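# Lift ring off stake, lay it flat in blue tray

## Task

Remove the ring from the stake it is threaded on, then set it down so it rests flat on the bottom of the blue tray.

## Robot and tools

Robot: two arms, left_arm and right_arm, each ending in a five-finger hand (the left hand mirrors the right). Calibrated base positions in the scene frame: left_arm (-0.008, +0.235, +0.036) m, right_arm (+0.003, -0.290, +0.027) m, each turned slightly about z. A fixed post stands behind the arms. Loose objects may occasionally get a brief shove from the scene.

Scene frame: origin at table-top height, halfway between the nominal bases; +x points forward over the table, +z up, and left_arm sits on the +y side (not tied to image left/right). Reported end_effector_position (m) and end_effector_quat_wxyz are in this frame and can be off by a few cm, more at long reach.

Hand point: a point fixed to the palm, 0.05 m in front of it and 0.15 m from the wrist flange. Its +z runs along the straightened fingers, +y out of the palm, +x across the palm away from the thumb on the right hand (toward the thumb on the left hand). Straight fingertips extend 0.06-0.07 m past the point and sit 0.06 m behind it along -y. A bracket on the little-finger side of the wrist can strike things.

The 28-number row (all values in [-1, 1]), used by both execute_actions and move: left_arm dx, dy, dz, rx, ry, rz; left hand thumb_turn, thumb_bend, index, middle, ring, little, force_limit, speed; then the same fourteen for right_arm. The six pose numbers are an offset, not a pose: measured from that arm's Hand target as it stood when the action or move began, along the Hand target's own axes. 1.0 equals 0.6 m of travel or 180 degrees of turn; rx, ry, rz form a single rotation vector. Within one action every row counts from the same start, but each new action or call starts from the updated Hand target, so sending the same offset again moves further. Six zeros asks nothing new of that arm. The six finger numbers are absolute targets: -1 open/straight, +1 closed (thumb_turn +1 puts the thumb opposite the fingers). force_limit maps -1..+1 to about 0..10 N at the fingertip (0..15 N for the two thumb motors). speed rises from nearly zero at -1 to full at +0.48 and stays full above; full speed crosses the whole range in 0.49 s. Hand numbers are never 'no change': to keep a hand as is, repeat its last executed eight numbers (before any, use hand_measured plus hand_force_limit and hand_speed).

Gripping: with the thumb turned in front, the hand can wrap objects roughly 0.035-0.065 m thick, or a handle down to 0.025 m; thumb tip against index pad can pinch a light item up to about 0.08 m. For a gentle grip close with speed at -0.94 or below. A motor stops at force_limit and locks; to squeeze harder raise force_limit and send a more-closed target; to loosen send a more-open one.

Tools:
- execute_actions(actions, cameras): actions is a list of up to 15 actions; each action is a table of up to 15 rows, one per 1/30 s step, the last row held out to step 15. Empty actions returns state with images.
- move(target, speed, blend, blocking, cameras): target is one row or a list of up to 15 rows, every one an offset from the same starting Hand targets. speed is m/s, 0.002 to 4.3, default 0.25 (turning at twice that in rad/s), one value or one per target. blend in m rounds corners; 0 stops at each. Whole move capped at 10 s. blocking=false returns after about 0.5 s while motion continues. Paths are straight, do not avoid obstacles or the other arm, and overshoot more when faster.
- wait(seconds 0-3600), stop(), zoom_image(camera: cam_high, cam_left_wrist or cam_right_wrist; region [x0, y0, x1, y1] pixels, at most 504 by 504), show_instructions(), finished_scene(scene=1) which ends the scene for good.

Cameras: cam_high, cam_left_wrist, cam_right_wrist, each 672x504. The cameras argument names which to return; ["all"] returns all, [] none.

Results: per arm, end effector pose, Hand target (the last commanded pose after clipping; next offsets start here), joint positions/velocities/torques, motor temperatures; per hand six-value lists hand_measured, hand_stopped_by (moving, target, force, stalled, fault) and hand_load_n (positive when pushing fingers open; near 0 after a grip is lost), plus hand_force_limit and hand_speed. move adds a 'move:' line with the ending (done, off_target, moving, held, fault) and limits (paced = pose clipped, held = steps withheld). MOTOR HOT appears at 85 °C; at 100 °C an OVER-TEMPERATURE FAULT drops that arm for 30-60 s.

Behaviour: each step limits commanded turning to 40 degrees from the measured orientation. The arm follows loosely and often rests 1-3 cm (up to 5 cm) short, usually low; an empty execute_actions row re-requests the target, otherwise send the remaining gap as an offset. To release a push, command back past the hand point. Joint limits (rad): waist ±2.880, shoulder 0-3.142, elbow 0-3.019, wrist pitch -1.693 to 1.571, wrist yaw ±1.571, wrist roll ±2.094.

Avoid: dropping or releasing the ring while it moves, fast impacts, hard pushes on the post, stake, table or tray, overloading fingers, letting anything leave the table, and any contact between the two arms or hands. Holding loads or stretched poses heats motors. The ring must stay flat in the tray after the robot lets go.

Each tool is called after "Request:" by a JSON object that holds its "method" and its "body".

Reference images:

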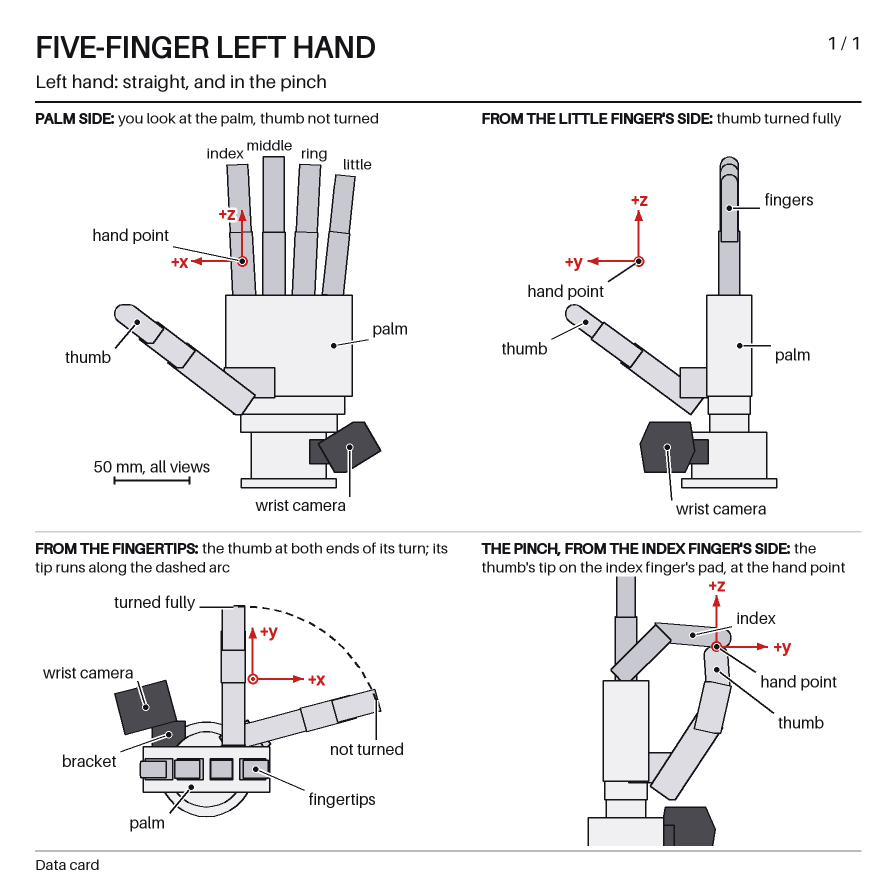

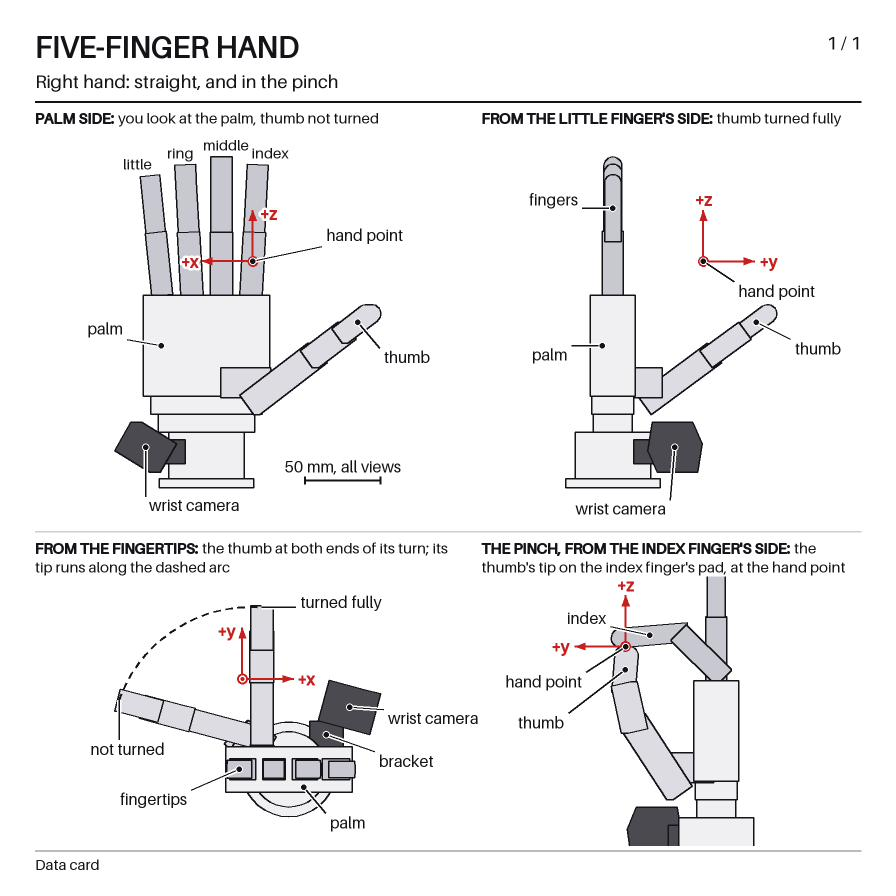

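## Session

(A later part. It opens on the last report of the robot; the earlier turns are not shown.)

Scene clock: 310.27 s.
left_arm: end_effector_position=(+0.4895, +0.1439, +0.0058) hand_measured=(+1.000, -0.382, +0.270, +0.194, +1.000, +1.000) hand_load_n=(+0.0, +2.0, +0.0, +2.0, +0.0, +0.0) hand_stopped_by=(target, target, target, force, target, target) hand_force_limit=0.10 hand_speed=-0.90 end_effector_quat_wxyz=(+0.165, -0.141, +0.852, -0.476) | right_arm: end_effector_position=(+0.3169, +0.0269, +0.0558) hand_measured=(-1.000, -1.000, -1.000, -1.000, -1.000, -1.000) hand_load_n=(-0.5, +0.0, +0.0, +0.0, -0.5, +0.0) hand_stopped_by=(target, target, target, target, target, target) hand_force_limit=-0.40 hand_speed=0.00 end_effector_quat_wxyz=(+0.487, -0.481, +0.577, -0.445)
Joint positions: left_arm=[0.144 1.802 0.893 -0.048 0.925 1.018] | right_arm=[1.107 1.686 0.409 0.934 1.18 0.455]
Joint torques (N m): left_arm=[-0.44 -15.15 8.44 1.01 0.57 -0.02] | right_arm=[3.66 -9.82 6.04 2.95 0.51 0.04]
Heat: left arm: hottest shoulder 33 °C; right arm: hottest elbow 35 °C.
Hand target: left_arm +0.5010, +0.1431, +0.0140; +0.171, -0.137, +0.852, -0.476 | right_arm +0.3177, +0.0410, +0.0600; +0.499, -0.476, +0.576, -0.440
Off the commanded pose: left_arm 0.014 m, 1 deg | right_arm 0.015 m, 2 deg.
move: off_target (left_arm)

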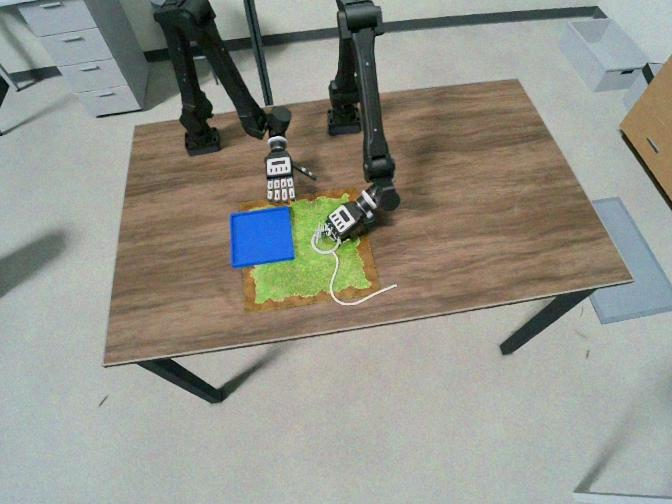

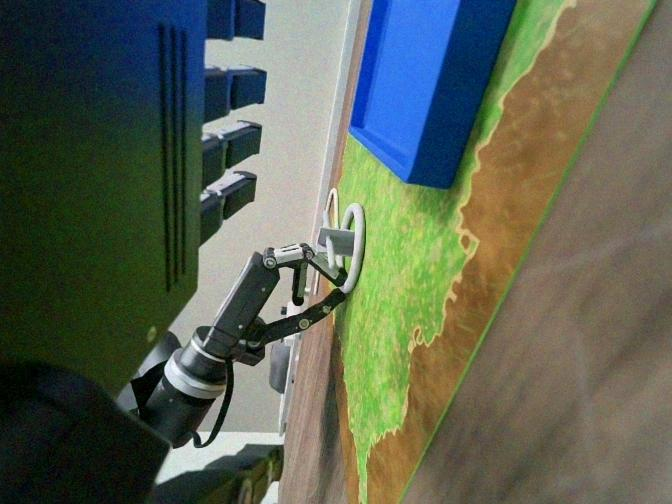

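Request:
{"method": "move", "body": {"target": [[0,0,0,0,0,0,1,-0.48,0.12,0.08,1,1,0.1,-0.7,0,0,0,0,0,0,-1,-1,-1,-1,-1,-1,-0.4,0],[0.0028,-0.0111,-0.0155,-0.039,0,0,1,-0.48,0.12,0.08,1,1,0.1,-0.7,0,0,0,0,0,0,-1,-1,-1,-1,-1,-1,-0.4,0],[0.0208,0.0455,0.0088,-0.039,0,0,1,-0.48,0.12,0.08,1,1,0.1,-0.7,0,0,0,0,0,0,-1,-1,-1,-1,-1,-1,-0.4,0]], "speed": 0.03, "cameras": ["cam_high","cam_left_wrist","cam_right_wrist"]}}

Request:
{"method": "zoom_image", "body": {"camera": "cam_left_wrist", "region": [200, 80, 440, 340]}}

Request:
{"method": "zoom_image", "body": {"camera": "cam_right_wrist", "region": [320, 250, 370, 310]}}

Scene clock: 317.93 s.
left_arm: end_effector_position=(+0.4937, +0.1475, +0.0054) hand_measured=(+1.000, -0.480, +0.120, +0.080, +1.000, +1.000) hand_load_n=(+0.0, +0.0, +0.0, +0.0, +0.0, +0.0) hand_stopped_by=(target, target, target, target, target, target) hand_force_limit=0.10 hand_speed=-0.70 end_effector_quat_wxyz=(+0.169, -0.148, +0.874, -0.430) | right_arm: end_effector_position=(+0.3169, +0.0269, +0.0558) hand_measured=(-1.000, -1.000, -1.000, -1.000, -1.000, -1.000) hand_load_n=(+0.0, +0.0, +0.0, -0.5, +0.0, +0.0) hand_stopped_by=(target, target, target, target, target, target) hand_force_limit=-0.40 hand_speed=0.00 end_effector_quat_wxyz=(+0.487, -0.481, +0.577, -0.445)
Joint positions: left_arm=[0.115 1.779 0.913 -0.116 0.811 1.035] | right_arm=[1.107 1.686 0.409 0.934 1.18 0.455]
Joint torques (N m): left_arm=[-0.44 -11.99 6.11 2.1 0.15 0.17] | right_arm=[3.66 -9 6.3 2.84 0.49 0.03]
Heat: left arm: hottest shoulder 33 °C; right arm: hottest elbow 35 °C.
Hand target: left_arm +0.4900, +0.1479, -0.0141; +0.162, -0.148, +0.879, -0.423 | right_arm +0.3177, +0.0410, +0.0600; +0.499, -0.476, +0.576, -0.440
Off the commanded pose: left_arm 0.020 m, 1 deg | right_arm 0.015 m, 2 deg.
move: off_target (left_arm)

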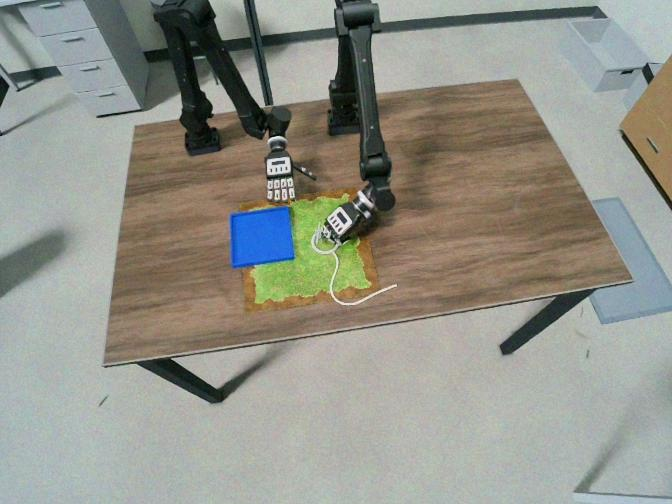

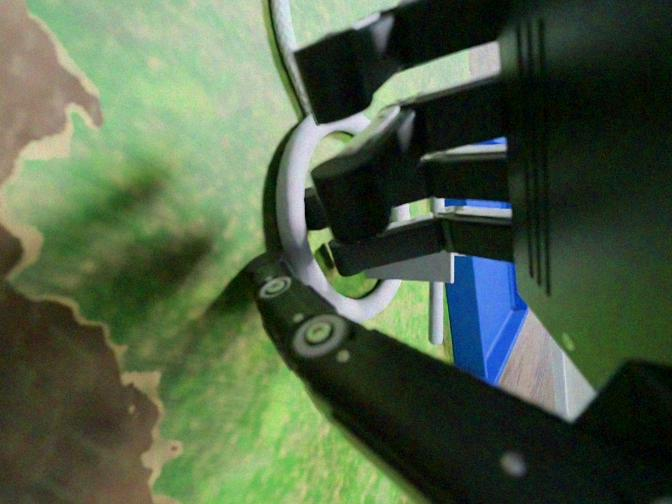

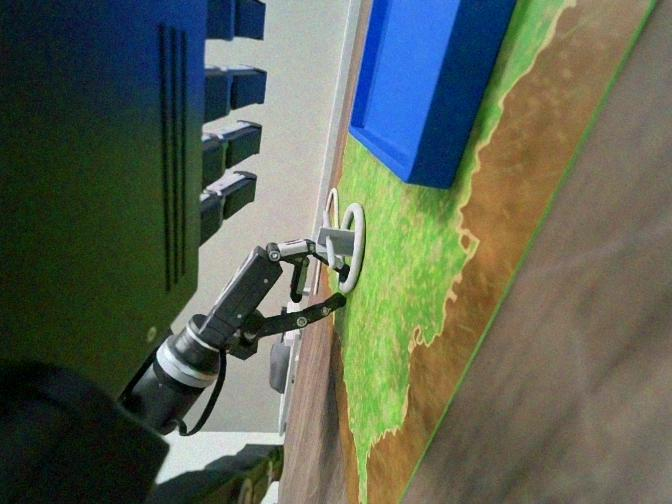

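Scaled by 1.938 from the camera's image (finer frame: 960x720).

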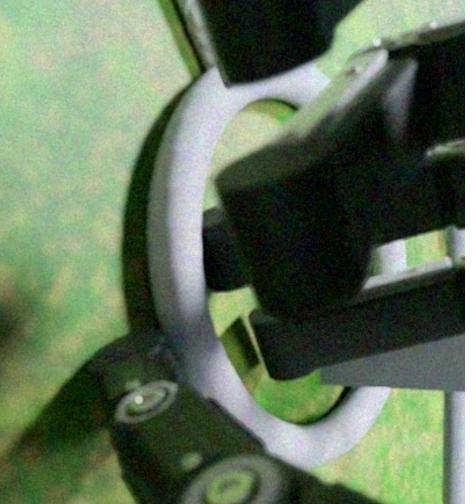

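Scaled by 8.400 from the camera's image (finer frame: 960x720).

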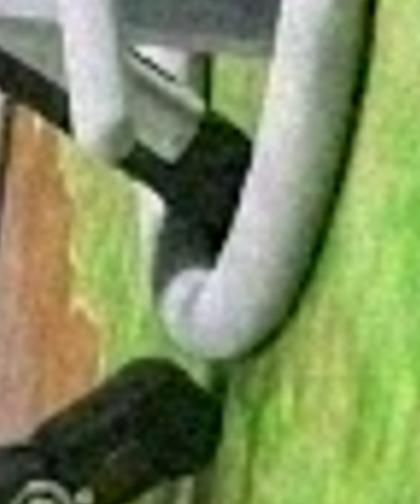

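Request:
{"method": "move", "body": {"target": [[-0.0152,-0.0327,-0.0088,0,0,0,1,-0.45,0.14,0.1,1,1,0.1,-0.7,0,0,0,0,0,0,-1,-1,-1,-1,-1,-1,-0.4,0]], "speed": 0.03, "cameras": ["cam_high","cam_left_wrist","cam_right_wrist"]}}

Request:
{"method": "zoom_image", "body": {"camera": "cam_left_wrist", "region": [200, 80, 440, 340]}}

Request:
{"method": "zoom_image", "body": {"camera": "cam_right_wrist", "region": [320, 250, 370, 310]}}

Scene clock: 320.20 s.
left_arm: end_effector_position=(+0.4928, +0.1462, +0.0054) hand_measured=(+1.000, -0.450, +0.140, +0.100, +1.000, +1.000) hand_load_n=(+0.0, +0.0, +0.0, +0.0, +0.0, +0.0) hand_stopped_by=(target, target, target, target, target, target) hand_force_limit=0.10 hand_speed=-0.70 end_effector_quat_wxyz=(+0.164, -0.150, +0.877, -0.426) | right_arm: end_effector_position=(+0.3169, +0.0269, +0.0558) hand_measured=(-1.000, -1.000, -1.000, -1.000, -1.000, -1.000) hand_load_n=(+0.0, +0.0, +0.0, +0.0, +0.0, +0.0) hand_stopped_by=(target, target, target, target, target, target) hand_force_limit=-0.40 hand_speed=0.00 end_effector_quat_wxyz=(+0.487, -0.481, +0.577, -0.445)
Joint positions: left_arm=[0.109 1.779 0.921 -0.137 0.803 1.035] | right_arm=[1.107 1.686 0.409 0.934 1.18 0.455]
Joint torques (N m): left_arm=[-0.91 -14.51 8.21 0.88 0.27 0.04] | right_arm=[2.37 -9.64 6.27 2.65 0.48 0.06]
Heat: left arm: hottest shoulder 33 °C; right arm: hottest elbow 35 °C.
Hand target: left_arm +0.4983, +0.1435, +0.0060; +0.162, -0.148, +0.879, -0.423 | right_arm +0.3177, +0.0410, +0.0600; +0.499, -0.476, +0.576, -0.440
Off the commanded pose: left_arm 0.006 m, 1 deg | right_arm 0.015 m, 2 deg.
move: done

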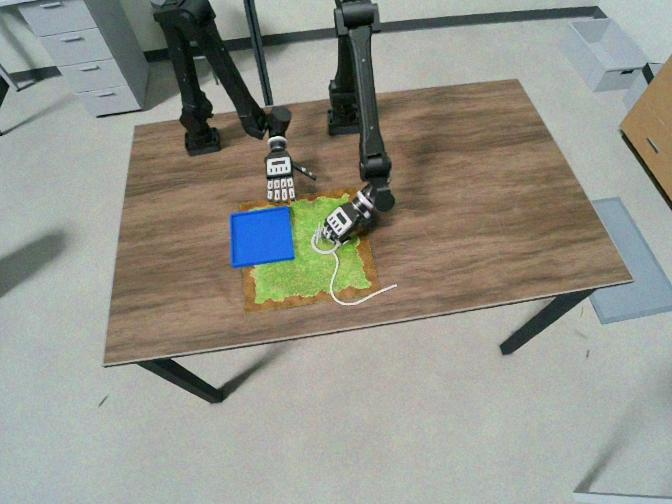

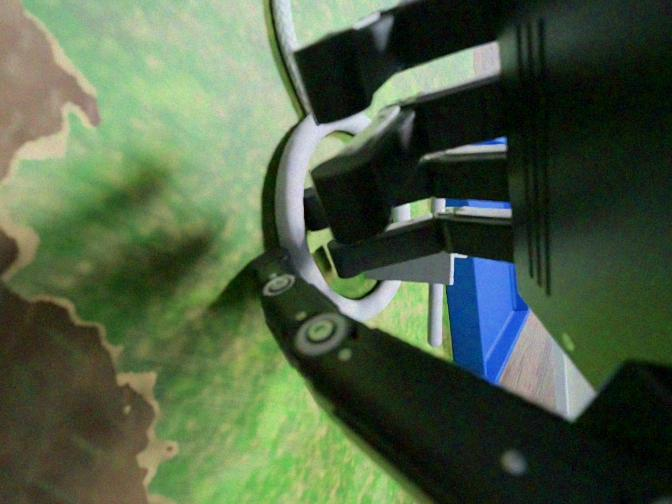

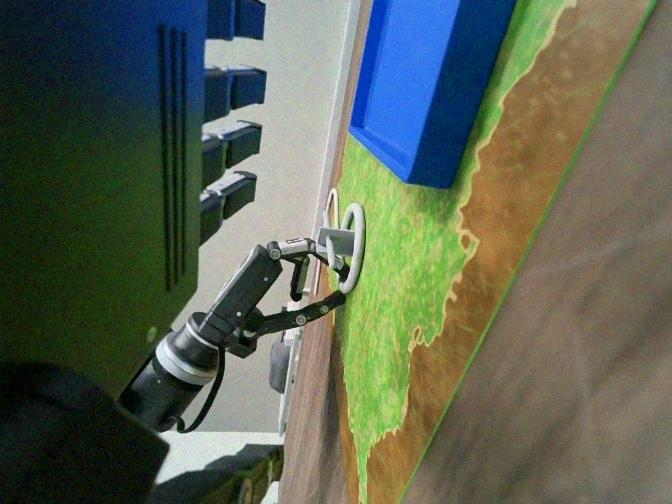

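Scaled by 1.938 from the camera's image (finer frame: 960x720).

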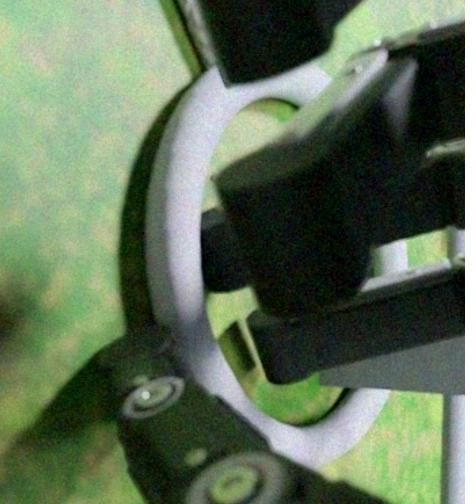

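Scaled by 8.400 from the camera's image (finer frame: 960x720).

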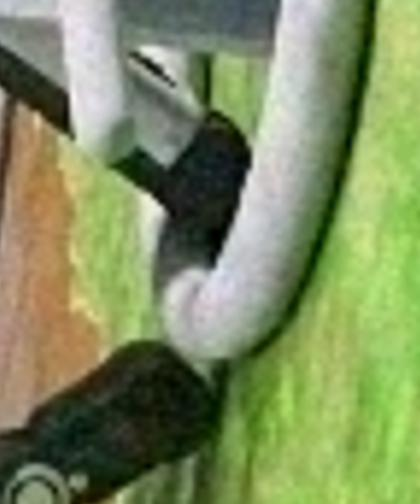

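Request:
{"method": "move", "body": {"target": [[0,0,0,0,0,0,1,-0.39,0.18,0.13,1,1,0.2,-0.9,0,0,0,0,0,0,-1,-1,-1,-1,-1,-1,-0.4,0],[0,0,0,0,0,0,1,-0.36,0.24,0.22,1,1,0.2,-0.9,0,0,0,0,0,0,-1,-1,-1,-1,-1,-1,-0.4,0]], "speed": 0.03, "cameras": ["cam_high","cam_left_wrist","cam_right_wrist"]}}

Request:
{"method": "zoom_image", "body": {"camera": "cam_left_wrist", "region": [200, 80, 440, 340]}}

Request:
{"method": "zoom_image", "body": {"camera": "cam_right_wrist", "region": [320, 250, 370, 310]}}

Scene clock: 321.80 s.
left_arm: end_effector_position=(+0.4910, +0.1446, +0.0049) hand_measured=(+1.000, -0.364, +0.240, +0.182, +1.000, +1.000) hand_load_n=(-0.5, +6.0, +0.0, +5.5, +0.0, +0.0) hand_stopped_by=(target, target, target, force, target, target) hand_force_limit=0.20 hand_speed=-0.90 end_effector_quat_wxyz=(+0.160, -0.150, +0.878, -0.426) | right_arm: end_effector_position=(+0.3169, +0.0269, +0.0558) hand_measured=(-1.000, -1.000, -1.000, -1.000, -1.000, -1.000) hand_load_n=(-0.5, +0.0, +0.0, +0.0, +0.0, +0.0) hand_stopped_by=(target, target, target, target, target, target) hand_force_limit=-0.40 hand_speed=0.00 end_effector_quat_wxyz=(+0.487, -0.481, +0.577, -0.445)
Joint positions: left_arm=[0.106 1.779 0.921 -0.145 0.803 1.035] | right_arm=[1.107 1.686 0.409 0.934 1.18 0.455]
Joint torques (N m): left_arm=[-0.44 -14.56 8.2 1.13 0.26 0.04] | right_arm=[2.84 -9.17 6.2 2.56 0.48 0.02]
Heat: left arm: hottest shoulder 33 °C; right arm: hottest elbow 35 °C.
Hand target: left_arm +0.4986, +0.1435, +0.0061; +0.162, -0.148, +0.879, -0.423 | right_arm +0.3177, +0.0410, +0.0600; +0.499, -0.476, +0.576, -0.440
Off the commanded pose: left_arm 0.007 m, 1 deg | right_arm 0.015 m, 2 deg.
move: done

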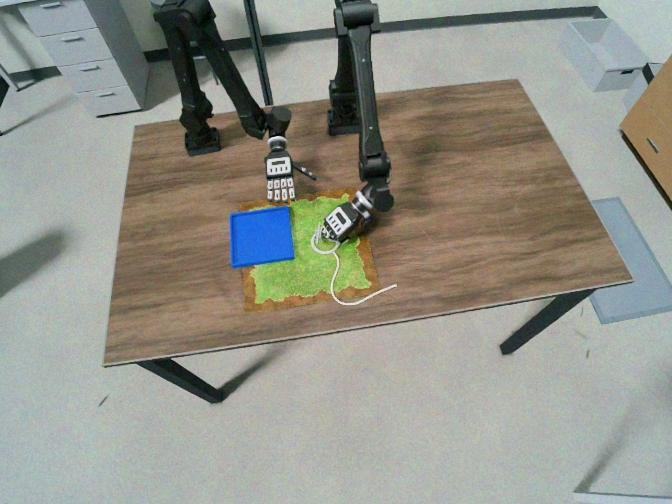

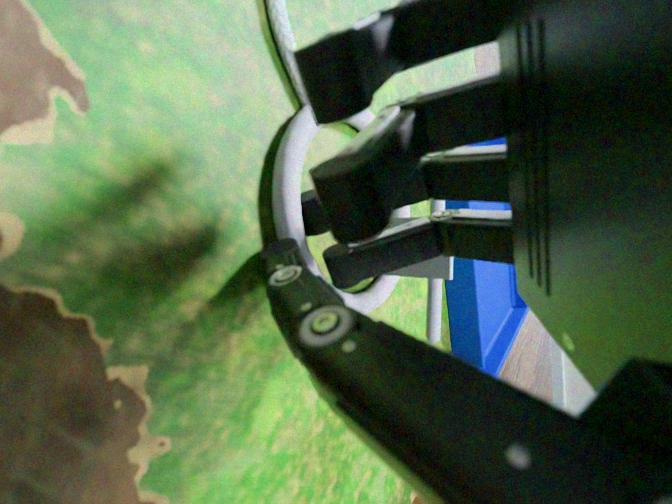

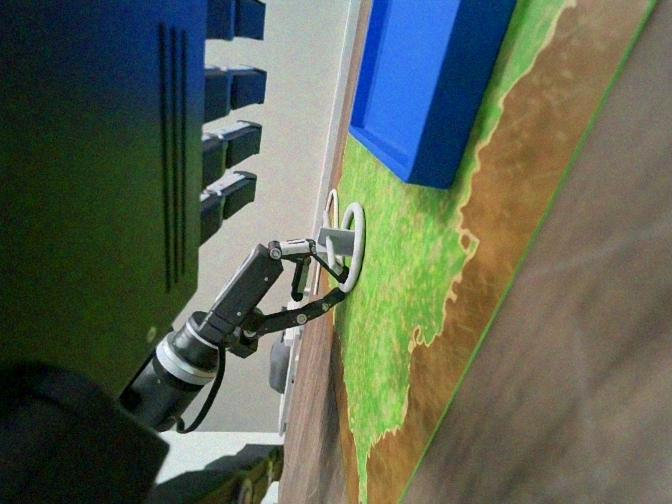

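Scaled by 1.938 from the camera's image (finer frame: 960x720).

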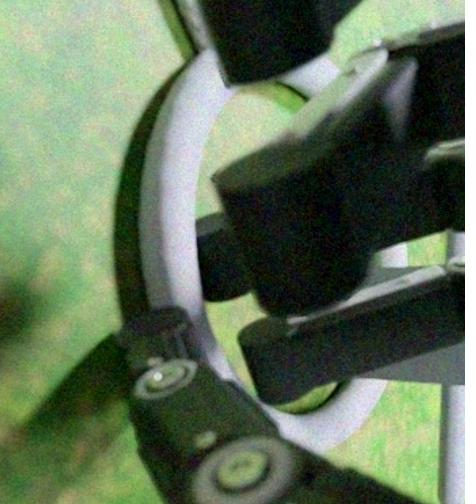

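Scaled by 8.400 from the camera's image (finer frame: 960x720).

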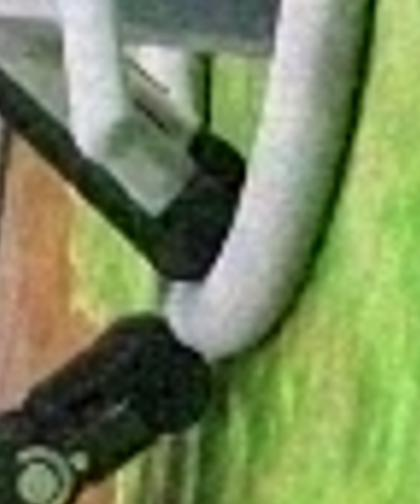

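Request:
{"method": "move", "body": {"target": [[0.0038,0.0211,0.0157,0,0,0,1,-0.36,0.22,0.22,1,1,0.2,-0.9,0,0,0,0,0,0,-1,-1,-1,-1,-1,-1,-0.4,0]], "speed": 0.02, "cameras": ["cam_high","cam_left_wrist","cam_right_wrist"]}}

Request:
{"method": "zoom_image", "body": {"camera": "cam_left_wrist", "region": [200, 80, 440, 340]}}

Request:
{"method": "zoom_image", "body": {"camera": "cam_right_wrist", "region": [320, 250, 370, 310]}}

Scene clock: 323.63 s.
left_arm: end_effector_position=(+0.4927, +0.1440, +0.0047) hand_measured=(+1.000, -0.364, +0.220, +0.182, +1.000, +1.000) hand_load_n=(+0.0, +5.5, +0.0, +5.0, +0.0, +0.0) hand_stopped_by=(target, target, target, force, target, target) hand_force_limit=0.20 hand_speed=-0.90 end_effector_quat_wxyz=(+0.162, -0.149, +0.876, -0.428) | right_arm: end_effector_position=(+0.3169, +0.0269, +0.0558) hand_measured=(-1.000, -1.000, -1.000, -1.000, -1.000, -1.000) hand_load_n=(-0.5, +0.0, +0.0, +0.0, +0.0, +0.0) hand_stopped_by=(target, target, target, target, target, target) hand_force_limit=-0.40 hand_speed=0.00 end_effector_quat_wxyz=(+0.487, -0.481, +0.577, -0.445)
Joint positions: left_arm=[0.106 1.782 0.921 -0.134 0.806 1.032] | right_arm=[1.107 1.686 0.409 0.934 1.18 0.455]
Joint torques (N m): left_arm=[-0.44 -11.93 7.58 2.48 0.12 0.08] | right_arm=[2.84 -9.29 6.13 2.55 0.52 -0.04]
Heat: left arm: hottest shoulder 33 °C; right arm: hottest elbow 35 °C.
Hand target: left_arm +0.4988, +0.1436, -0.0098; +0.162, -0.147, +0.879, -0.423 | right_arm +0.3177, +0.0410, +0.0600; +0.499, -0.476, +0.576, -0.440
Off the commanded pose: left_arm 0.016 m, 1 deg | right_arm 0.015 m, 2 deg.
move: off_target (left_arm)

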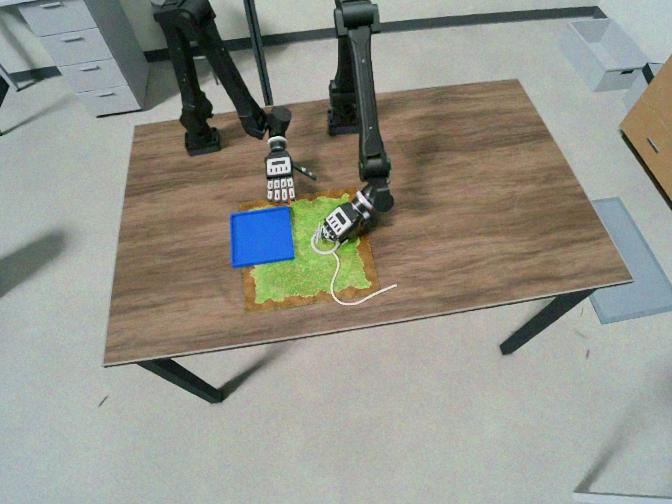

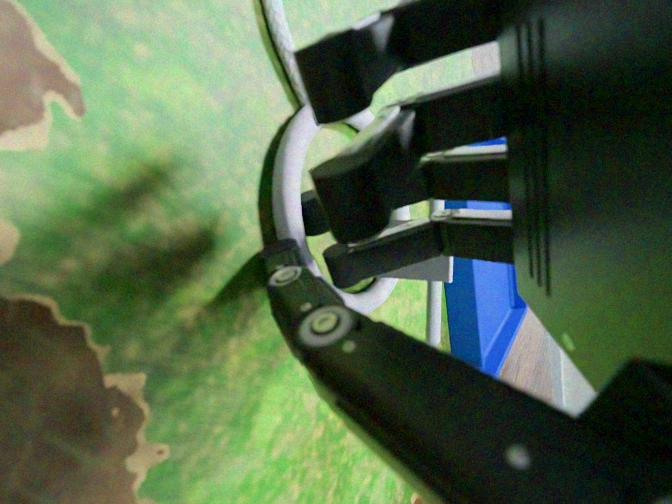

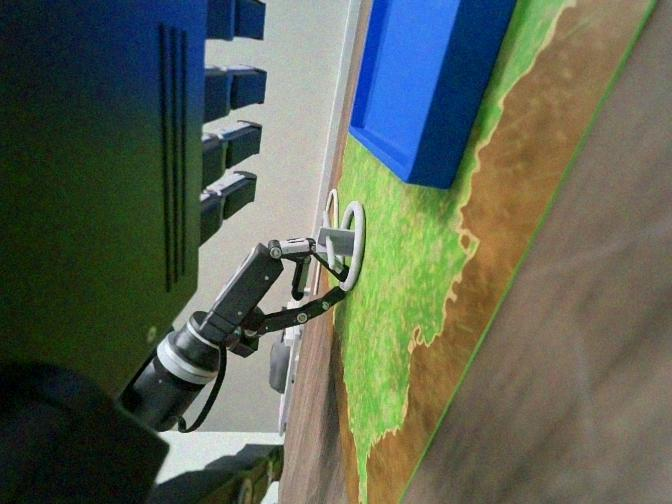

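Scaled by 1.938 from the camera's image (finer frame: 960x720).

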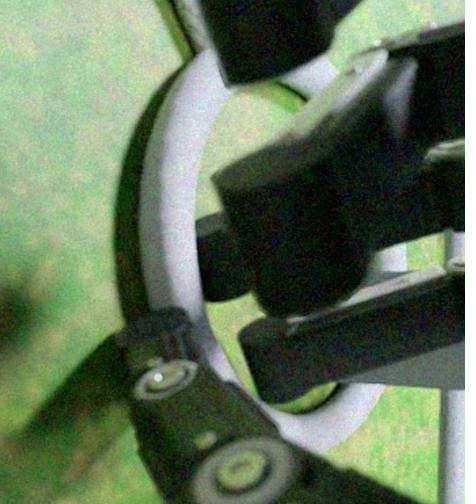

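Scaled by 8.400 from the camera's image (finer frame: 960x720).

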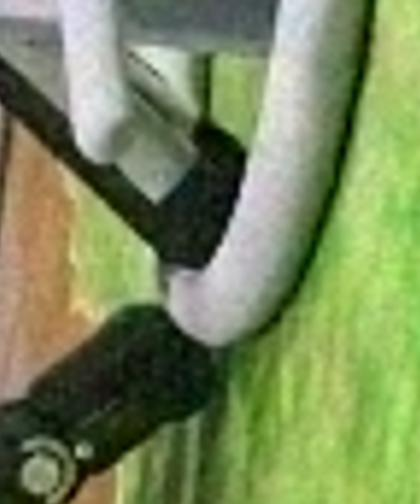

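Request:
{"method": "move", "body": {"target": [[0,0,0,0,0,0,1,-0.36,0.28,0.26,1,1,0.25,-0.9,0,0,0,0,0,0,-1,-1,-1,-1,-1,-1,-0.4,0],[-0.0048,-0.0264,-0.0196,0,0,0,1,-0.36,0.28,0.26,1,1,0.25,-0.9,0,0,0,0,0,0,-1,-1,-1,-1,-1,-1,-0.4,0]], "speed": 0.02, "cameras": ["cam_high","cam_right_wrist"]}}

Request:
{"method": "zoom_image", "body": {"camera": "cam_right_wrist", "region": [320, 250, 370, 310]}}

Scene clock: 326.73 s.
left_arm: end_effector_position=(+0.4896, +0.1435, +0.0064) hand_measured=(+1.000, -0.364, +0.280, +0.190, +1.000, +1.000) hand_load_n=(+0.0, +2.5, +0.5, +3.0, +0.0, +0.0) hand_stopped_by=(target, target, target, force, target, target) hand_force_limit=0.25 hand_speed=-0.90 end_effector_quat_wxyz=(+0.157, -0.153, +0.877, -0.427) | right_arm: end_effector_position=(+0.3169, +0.0269, +0.0558) hand_measured=(-1.000, -1.000, -1.000, -1.000, -1.000, -1.000) hand_load_n=(-0.5, +0.0, +0.0, +0.0, +0.0, +0.0) hand_stopped_by=(target, target, target, target, target, target) hand_force_limit=-0.40 hand_speed=0.00 end_effector_quat_wxyz=(+0.487, -0.481, +0.577, -0.445)
Joint positions: left_arm=[0.105 1.775 0.921 -0.152 0.804 1.029] | right_arm=[1.107 1.686 0.409 0.934 1.18 0.455]
Joint torques (N m): left_arm=[-0.73 -14.56 8.4 0.9 0.21 0.09] | right_arm=[2.78 -8.59 6.16 2.62 0.5 0]
Heat: left arm: hottest shoulder 33 °C; right arm: hottest elbow 35 °C.
Hand target: left_arm +0.4985, +0.1434, +0.0102; +0.162, -0.147, +0.879, -0.423 | right_arm +0.3177, +0.0410, +0.0600; +0.499, -0.476, +0.576, -0.440
Off the commanded pose: left_arm 0.010 m, 1 deg | right_arm 0.015 m, 2 deg.
move: done

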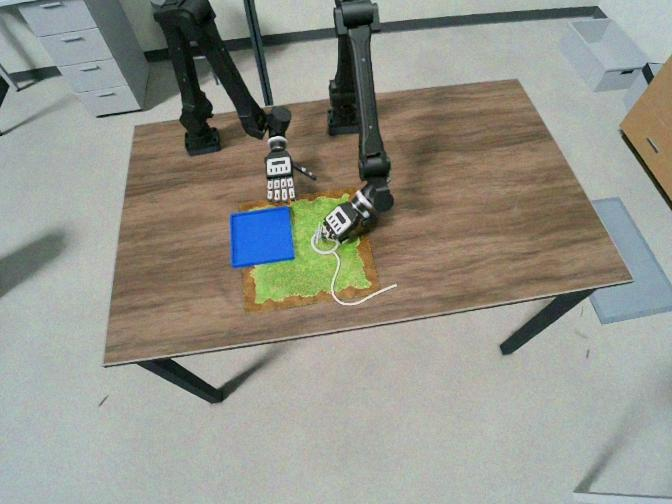

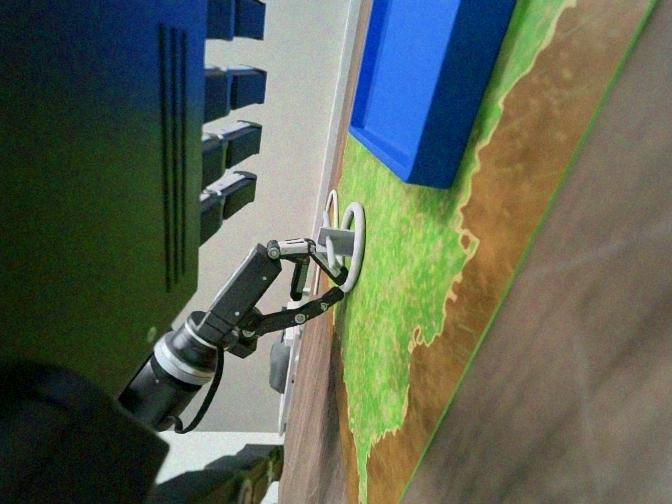

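Scaled by 8.400 from the camera's image (finer frame: 960x720).

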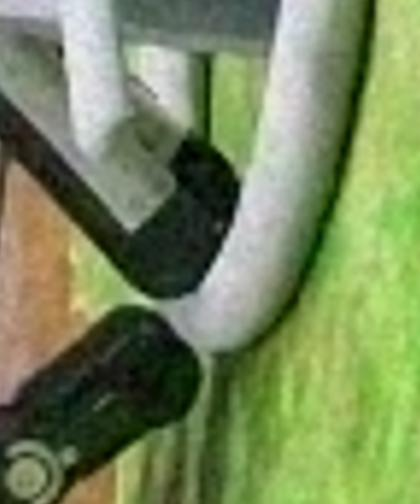

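Request:
{"method": "execute_actions", "body": {"actions": []}}

Request:
{"method": "zoom_image", "body": {"camera": "cam_high", "region": [305, 215, 355, 265]}}

Request:
{"method": "zoom_image", "body": {"camera": "cam_left_wrist", "region": [200, 80, 440, 340]}}

Request:
{"method": "zoom_image", "body": {"camera": "cam_right_wrist", "region": [300, 230, 370, 300]}}

Scene clock: 329.47 s.
left_arm: end_effector_position=(+0.4896, +0.1435, +0.0064) hand_measured=(+1.000, -0.364, +0.280, +0.190, +1.000, +1.000) hand_load_n=(+0.0, +2.0, +0.5, +2.5, +0.0, +0.0) hand_stopped_by=(target, target, target, force, target, target) hand_force_limit=0.25 hand_speed=-0.90 end_effector_quat_wxyz=(+0.157, -0.153, +0.877, -0.427) | right_arm: end_effector_position=(+0.3169, +0.0269, +0.0558) hand_measured=(-1.000, -1.000, -1.000, -1.000, -1.000, -1.000) hand_load_n=(+0.0, +0.0, +0.0, +0.0, -0.5, +0.0) hand_stopped_by=(target, target, target, target, target, target) hand_force_limit=-0.40 hand_speed=0.00 end_effector_quat_wxyz=(+0.487, -0.481, +0.577, -0.445)
Joint positions: left_arm=[0.105 1.775 0.921 -0.152 0.804 1.029] | right_arm=[1.107 1.686 0.409 0.934 1.18 0.455]
Joint velocities: within noise
Joint torques (N m): left_arm=[-0.67 -14.86 8.44 0.92 0.22 0.09] | right_arm=[2.96 -8.59 6.34 2.66 0.53 -0.02]
Motor temperatures (°C): left_arm=[28 33 32 28 31 26] | right_arm=[29 34 35 29 29 30]
Heat: left arm: hottest shoulder 33 °C; right arm: hottest elbow 35 °C.
Hand target: left_arm +0.4985, +0.1434, +0.0102; +0.162, -0.147, +0.879, -0.423 | right_arm +0.3177, +0.0410, +0.0600; +0.499, -0.476, +0.576, -0.440
Off the commanded pose: left_arm 0.010 m, 1 deg | right_arm 0.015 m, 2 deg.

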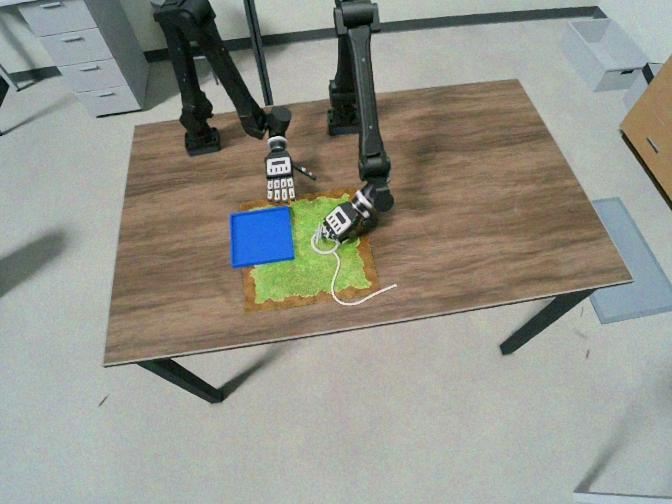

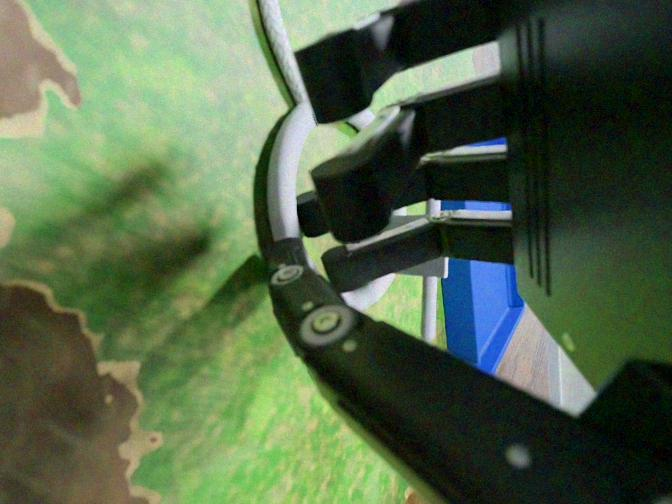

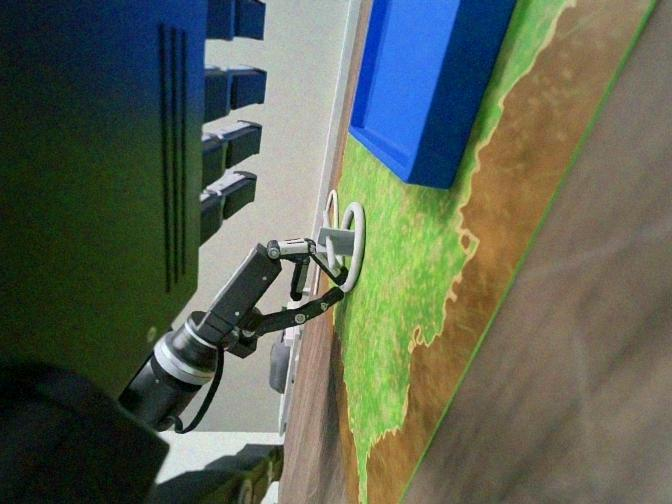

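Scaled by 10.080 from the camera's image (finer frame: 960x720).

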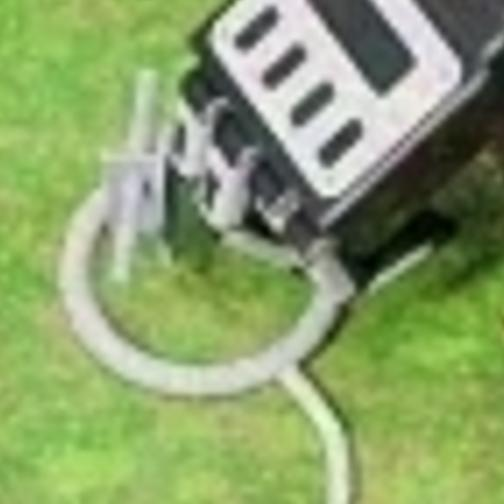

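Scaled by 1.938 from the camera's image (finer frame: 960x720).

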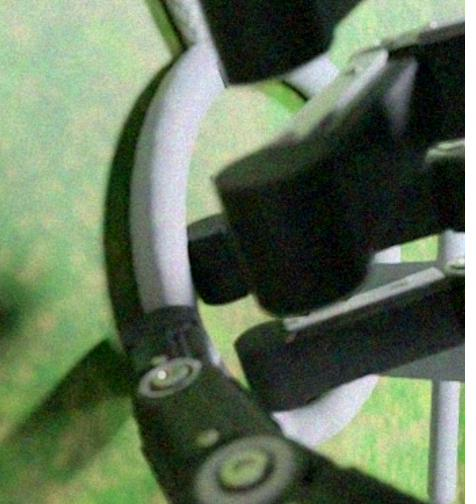

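Scaled by 7.200 from the camera's image (finer frame: 960x720).

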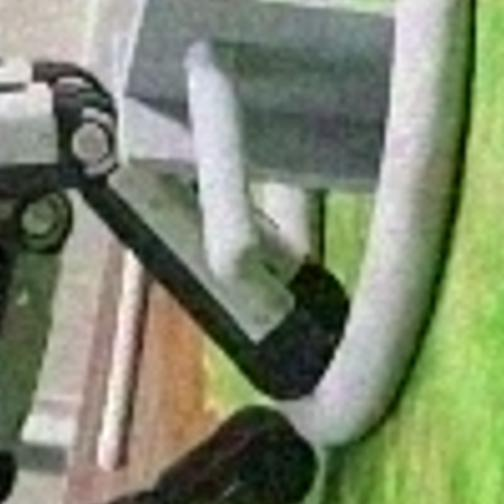

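Request:
{"method": "move", "body": {"target": [[0,0,0,0,0,0,1,-0.5,0.10,0.05,1,1,0.25,-0.7, 0,0,0,0,0,0,-1,-1,-1,-1,-1,-1,-0.4,0],[0.0047,0.0028,-0.005,0,0.0297,-0.0399,1,-0.5,0.10,0.05,1,1,0.25,-0.7, 0,0,0,0,0,0,-1,-1,-1,-1,-1,-1,-0.4,0]], "speed": 0.05, "cameras": ["cam_high","cam_left_wrist","cam_right_wrist"]}}

Request:
{"method": "zoom_image", "body": {"camera": "cam_left_wrist", "region": [200, 80, 440, 340]}}

Request:
{"method": "zoom_image", "body": {"camera": "cam_right_wrist", "region": [300, 230, 370, 300]}}

Scene clock: 336.60 s.
left_arm: end_effector_position=(+0.4834, +0.1397, +0.0128) hand_measured=(+1.000, -0.500, +0.100, +0.050, +1.000, +1.000) hand_load_n=(+0.0, +0.0, +0.0, +0.0, +0.0, +0.0) hand_stopped_by=(target, target, target, target, target, target) hand_force_limit=0.25 hand_speed=-0.70 end_effector_quat_wxyz=(+0.095, -0.176, +0.876, -0.438) | right_arm: end_effector_position=(+0.3169, +0.0269, +0.0558) hand_measured=(-1.000, -1.000, -1.000, -1.000, -1.000, -1.000) hand_load_n=(+0.0, +0.0, +0.0, +0.0, +0.0, +0.0) hand_stopped_by=(target, target, target, target, target, target) hand_force_limit=-0.40 hand_speed=0.00 end_effector_quat_wxyz=(+0.487, -0.481, +0.577, -0.445)
Joint positions: left_arm=[0.113 1.804 1.002 -0.332 0.85 1.029] | right_arm=[1.107 1.686 0.409 0.934 1.18 0.455]
Joint torques (N m): left_arm=[0.79 -13.33 9.46 0.81 0.94 -0.01] | right_arm=[2.67 -9.41 5.97 2.65 0.51 0.05]
Heat: left arm: hottest shoulder 33 °C; right arm: hottest elbow 35 °C.
Hand target: left_arm +0.4945, +0.1455, +0.0100; +0.094, -0.182, +0.875, -0.439 | right_arm +0.3177, +0.0410, +0.0600; +0.499, -0.476, +0.576, -0.440
Off the commanded pose: left_arm 0.013 m, 1 deg | right_arm 0.015 m, 2 deg.
move: off_target (left_arm)

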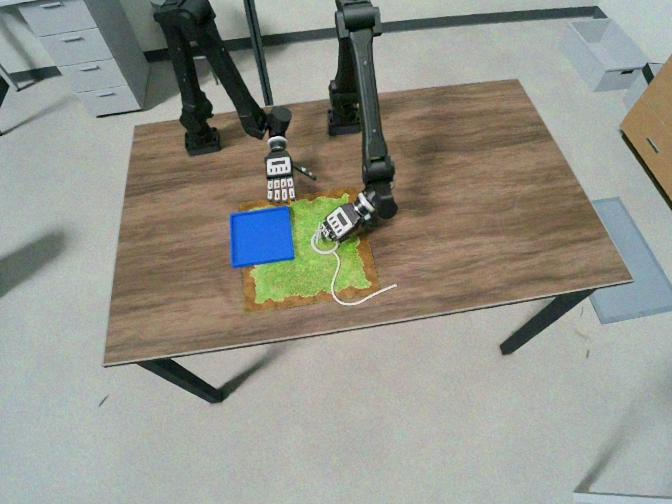

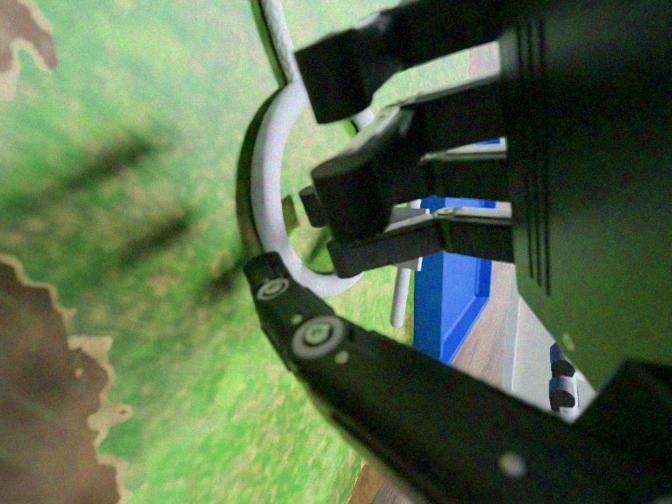

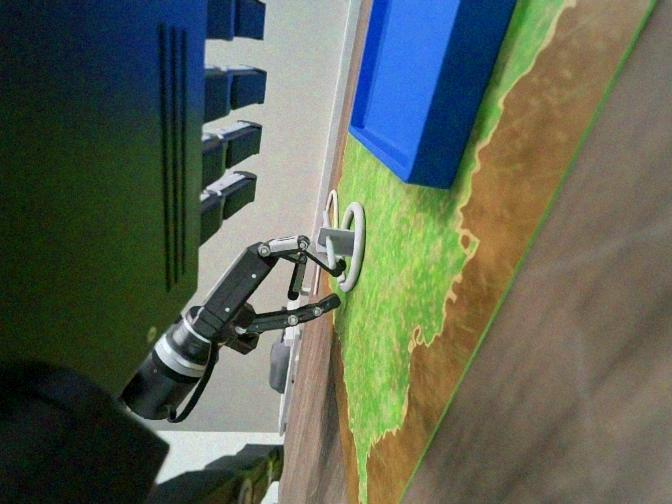

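Scaled by 1.938 from the camera's image (finer frame: 960x720).

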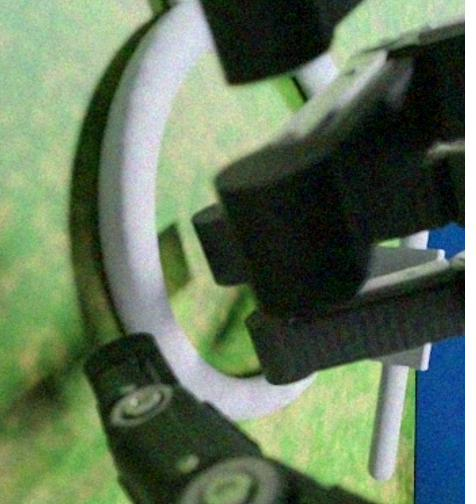

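Scaled by 7.200 from the camera's image (finer frame: 960x720).

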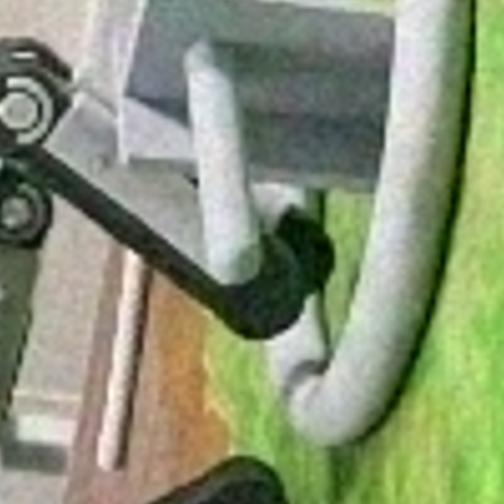

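Request:
{"method": "execute_actions", "body": {"actions": [], "cameras": []}}

Scene clock: 337.00 s.
left_arm: end_effector_position=(+0.4834, +0.1397, +0.0128) hand_measured=(+1.000, -0.500, +0.100, +0.050, +1.000, +1.000) hand_load_n=(+0.0, +0.0, +0.0, +0.0, +0.0, +0.0) hand_stopped_by=(target, target, target, target, target, target) hand_force_limit=0.25 hand_speed=-0.70 end_effector_quat_wxyz=(+0.095, -0.176, +0.876, -0.438) | right_arm: end_effector_position=(+0.3169, +0.0269, +0.0558) hand_measured=(-1.000, -1.000, -1.000, -1.000, -1.000, -1.000) hand_load_n=(-0.5, +0.5, -0.5, +0.0, +0.0, +0.0) hand_stopped_by=(target, target, target, target, target, target) hand_force_limit=-0.40 hand_speed=0.00 end_effector_quat_wxyz=(+0.487, -0.481, +0.577, -0.445)
Joint positions: left_arm=[0.113 1.804 1.002 -0.332 0.85 1.029] | right_arm=[1.107 1.686 0.409 0.934 1.18 0.455]
Joint velocities: within noise
Joint torques (N m): left_arm=[0.79 -13.57 9.39 0.81 0.91 0] | right_arm=[2.37 -8.64 6.16 2.61 0.49 -0.02]
Motor temperatures (°C): left_arm=[28 33 32 28 31 26] | right_arm=[29 34 35 29 29 29]
Heat: left arm: hottest shoulder 33 °C; right arm: hottest elbow 35 °C.
Hand target: left_arm +0.4945, +0.1455, +0.0100; +0.095, -0.182, +0.875, -0.439 | right_arm +0.3177, +0.0410, +0.0600; +0.499, -0.476, +0.576, -0.440
Off the commanded pose: left_arm 0.013 m, 1 deg | right_arm 0.015 m, 2 deg.
No camera images: "cameras" was empty.


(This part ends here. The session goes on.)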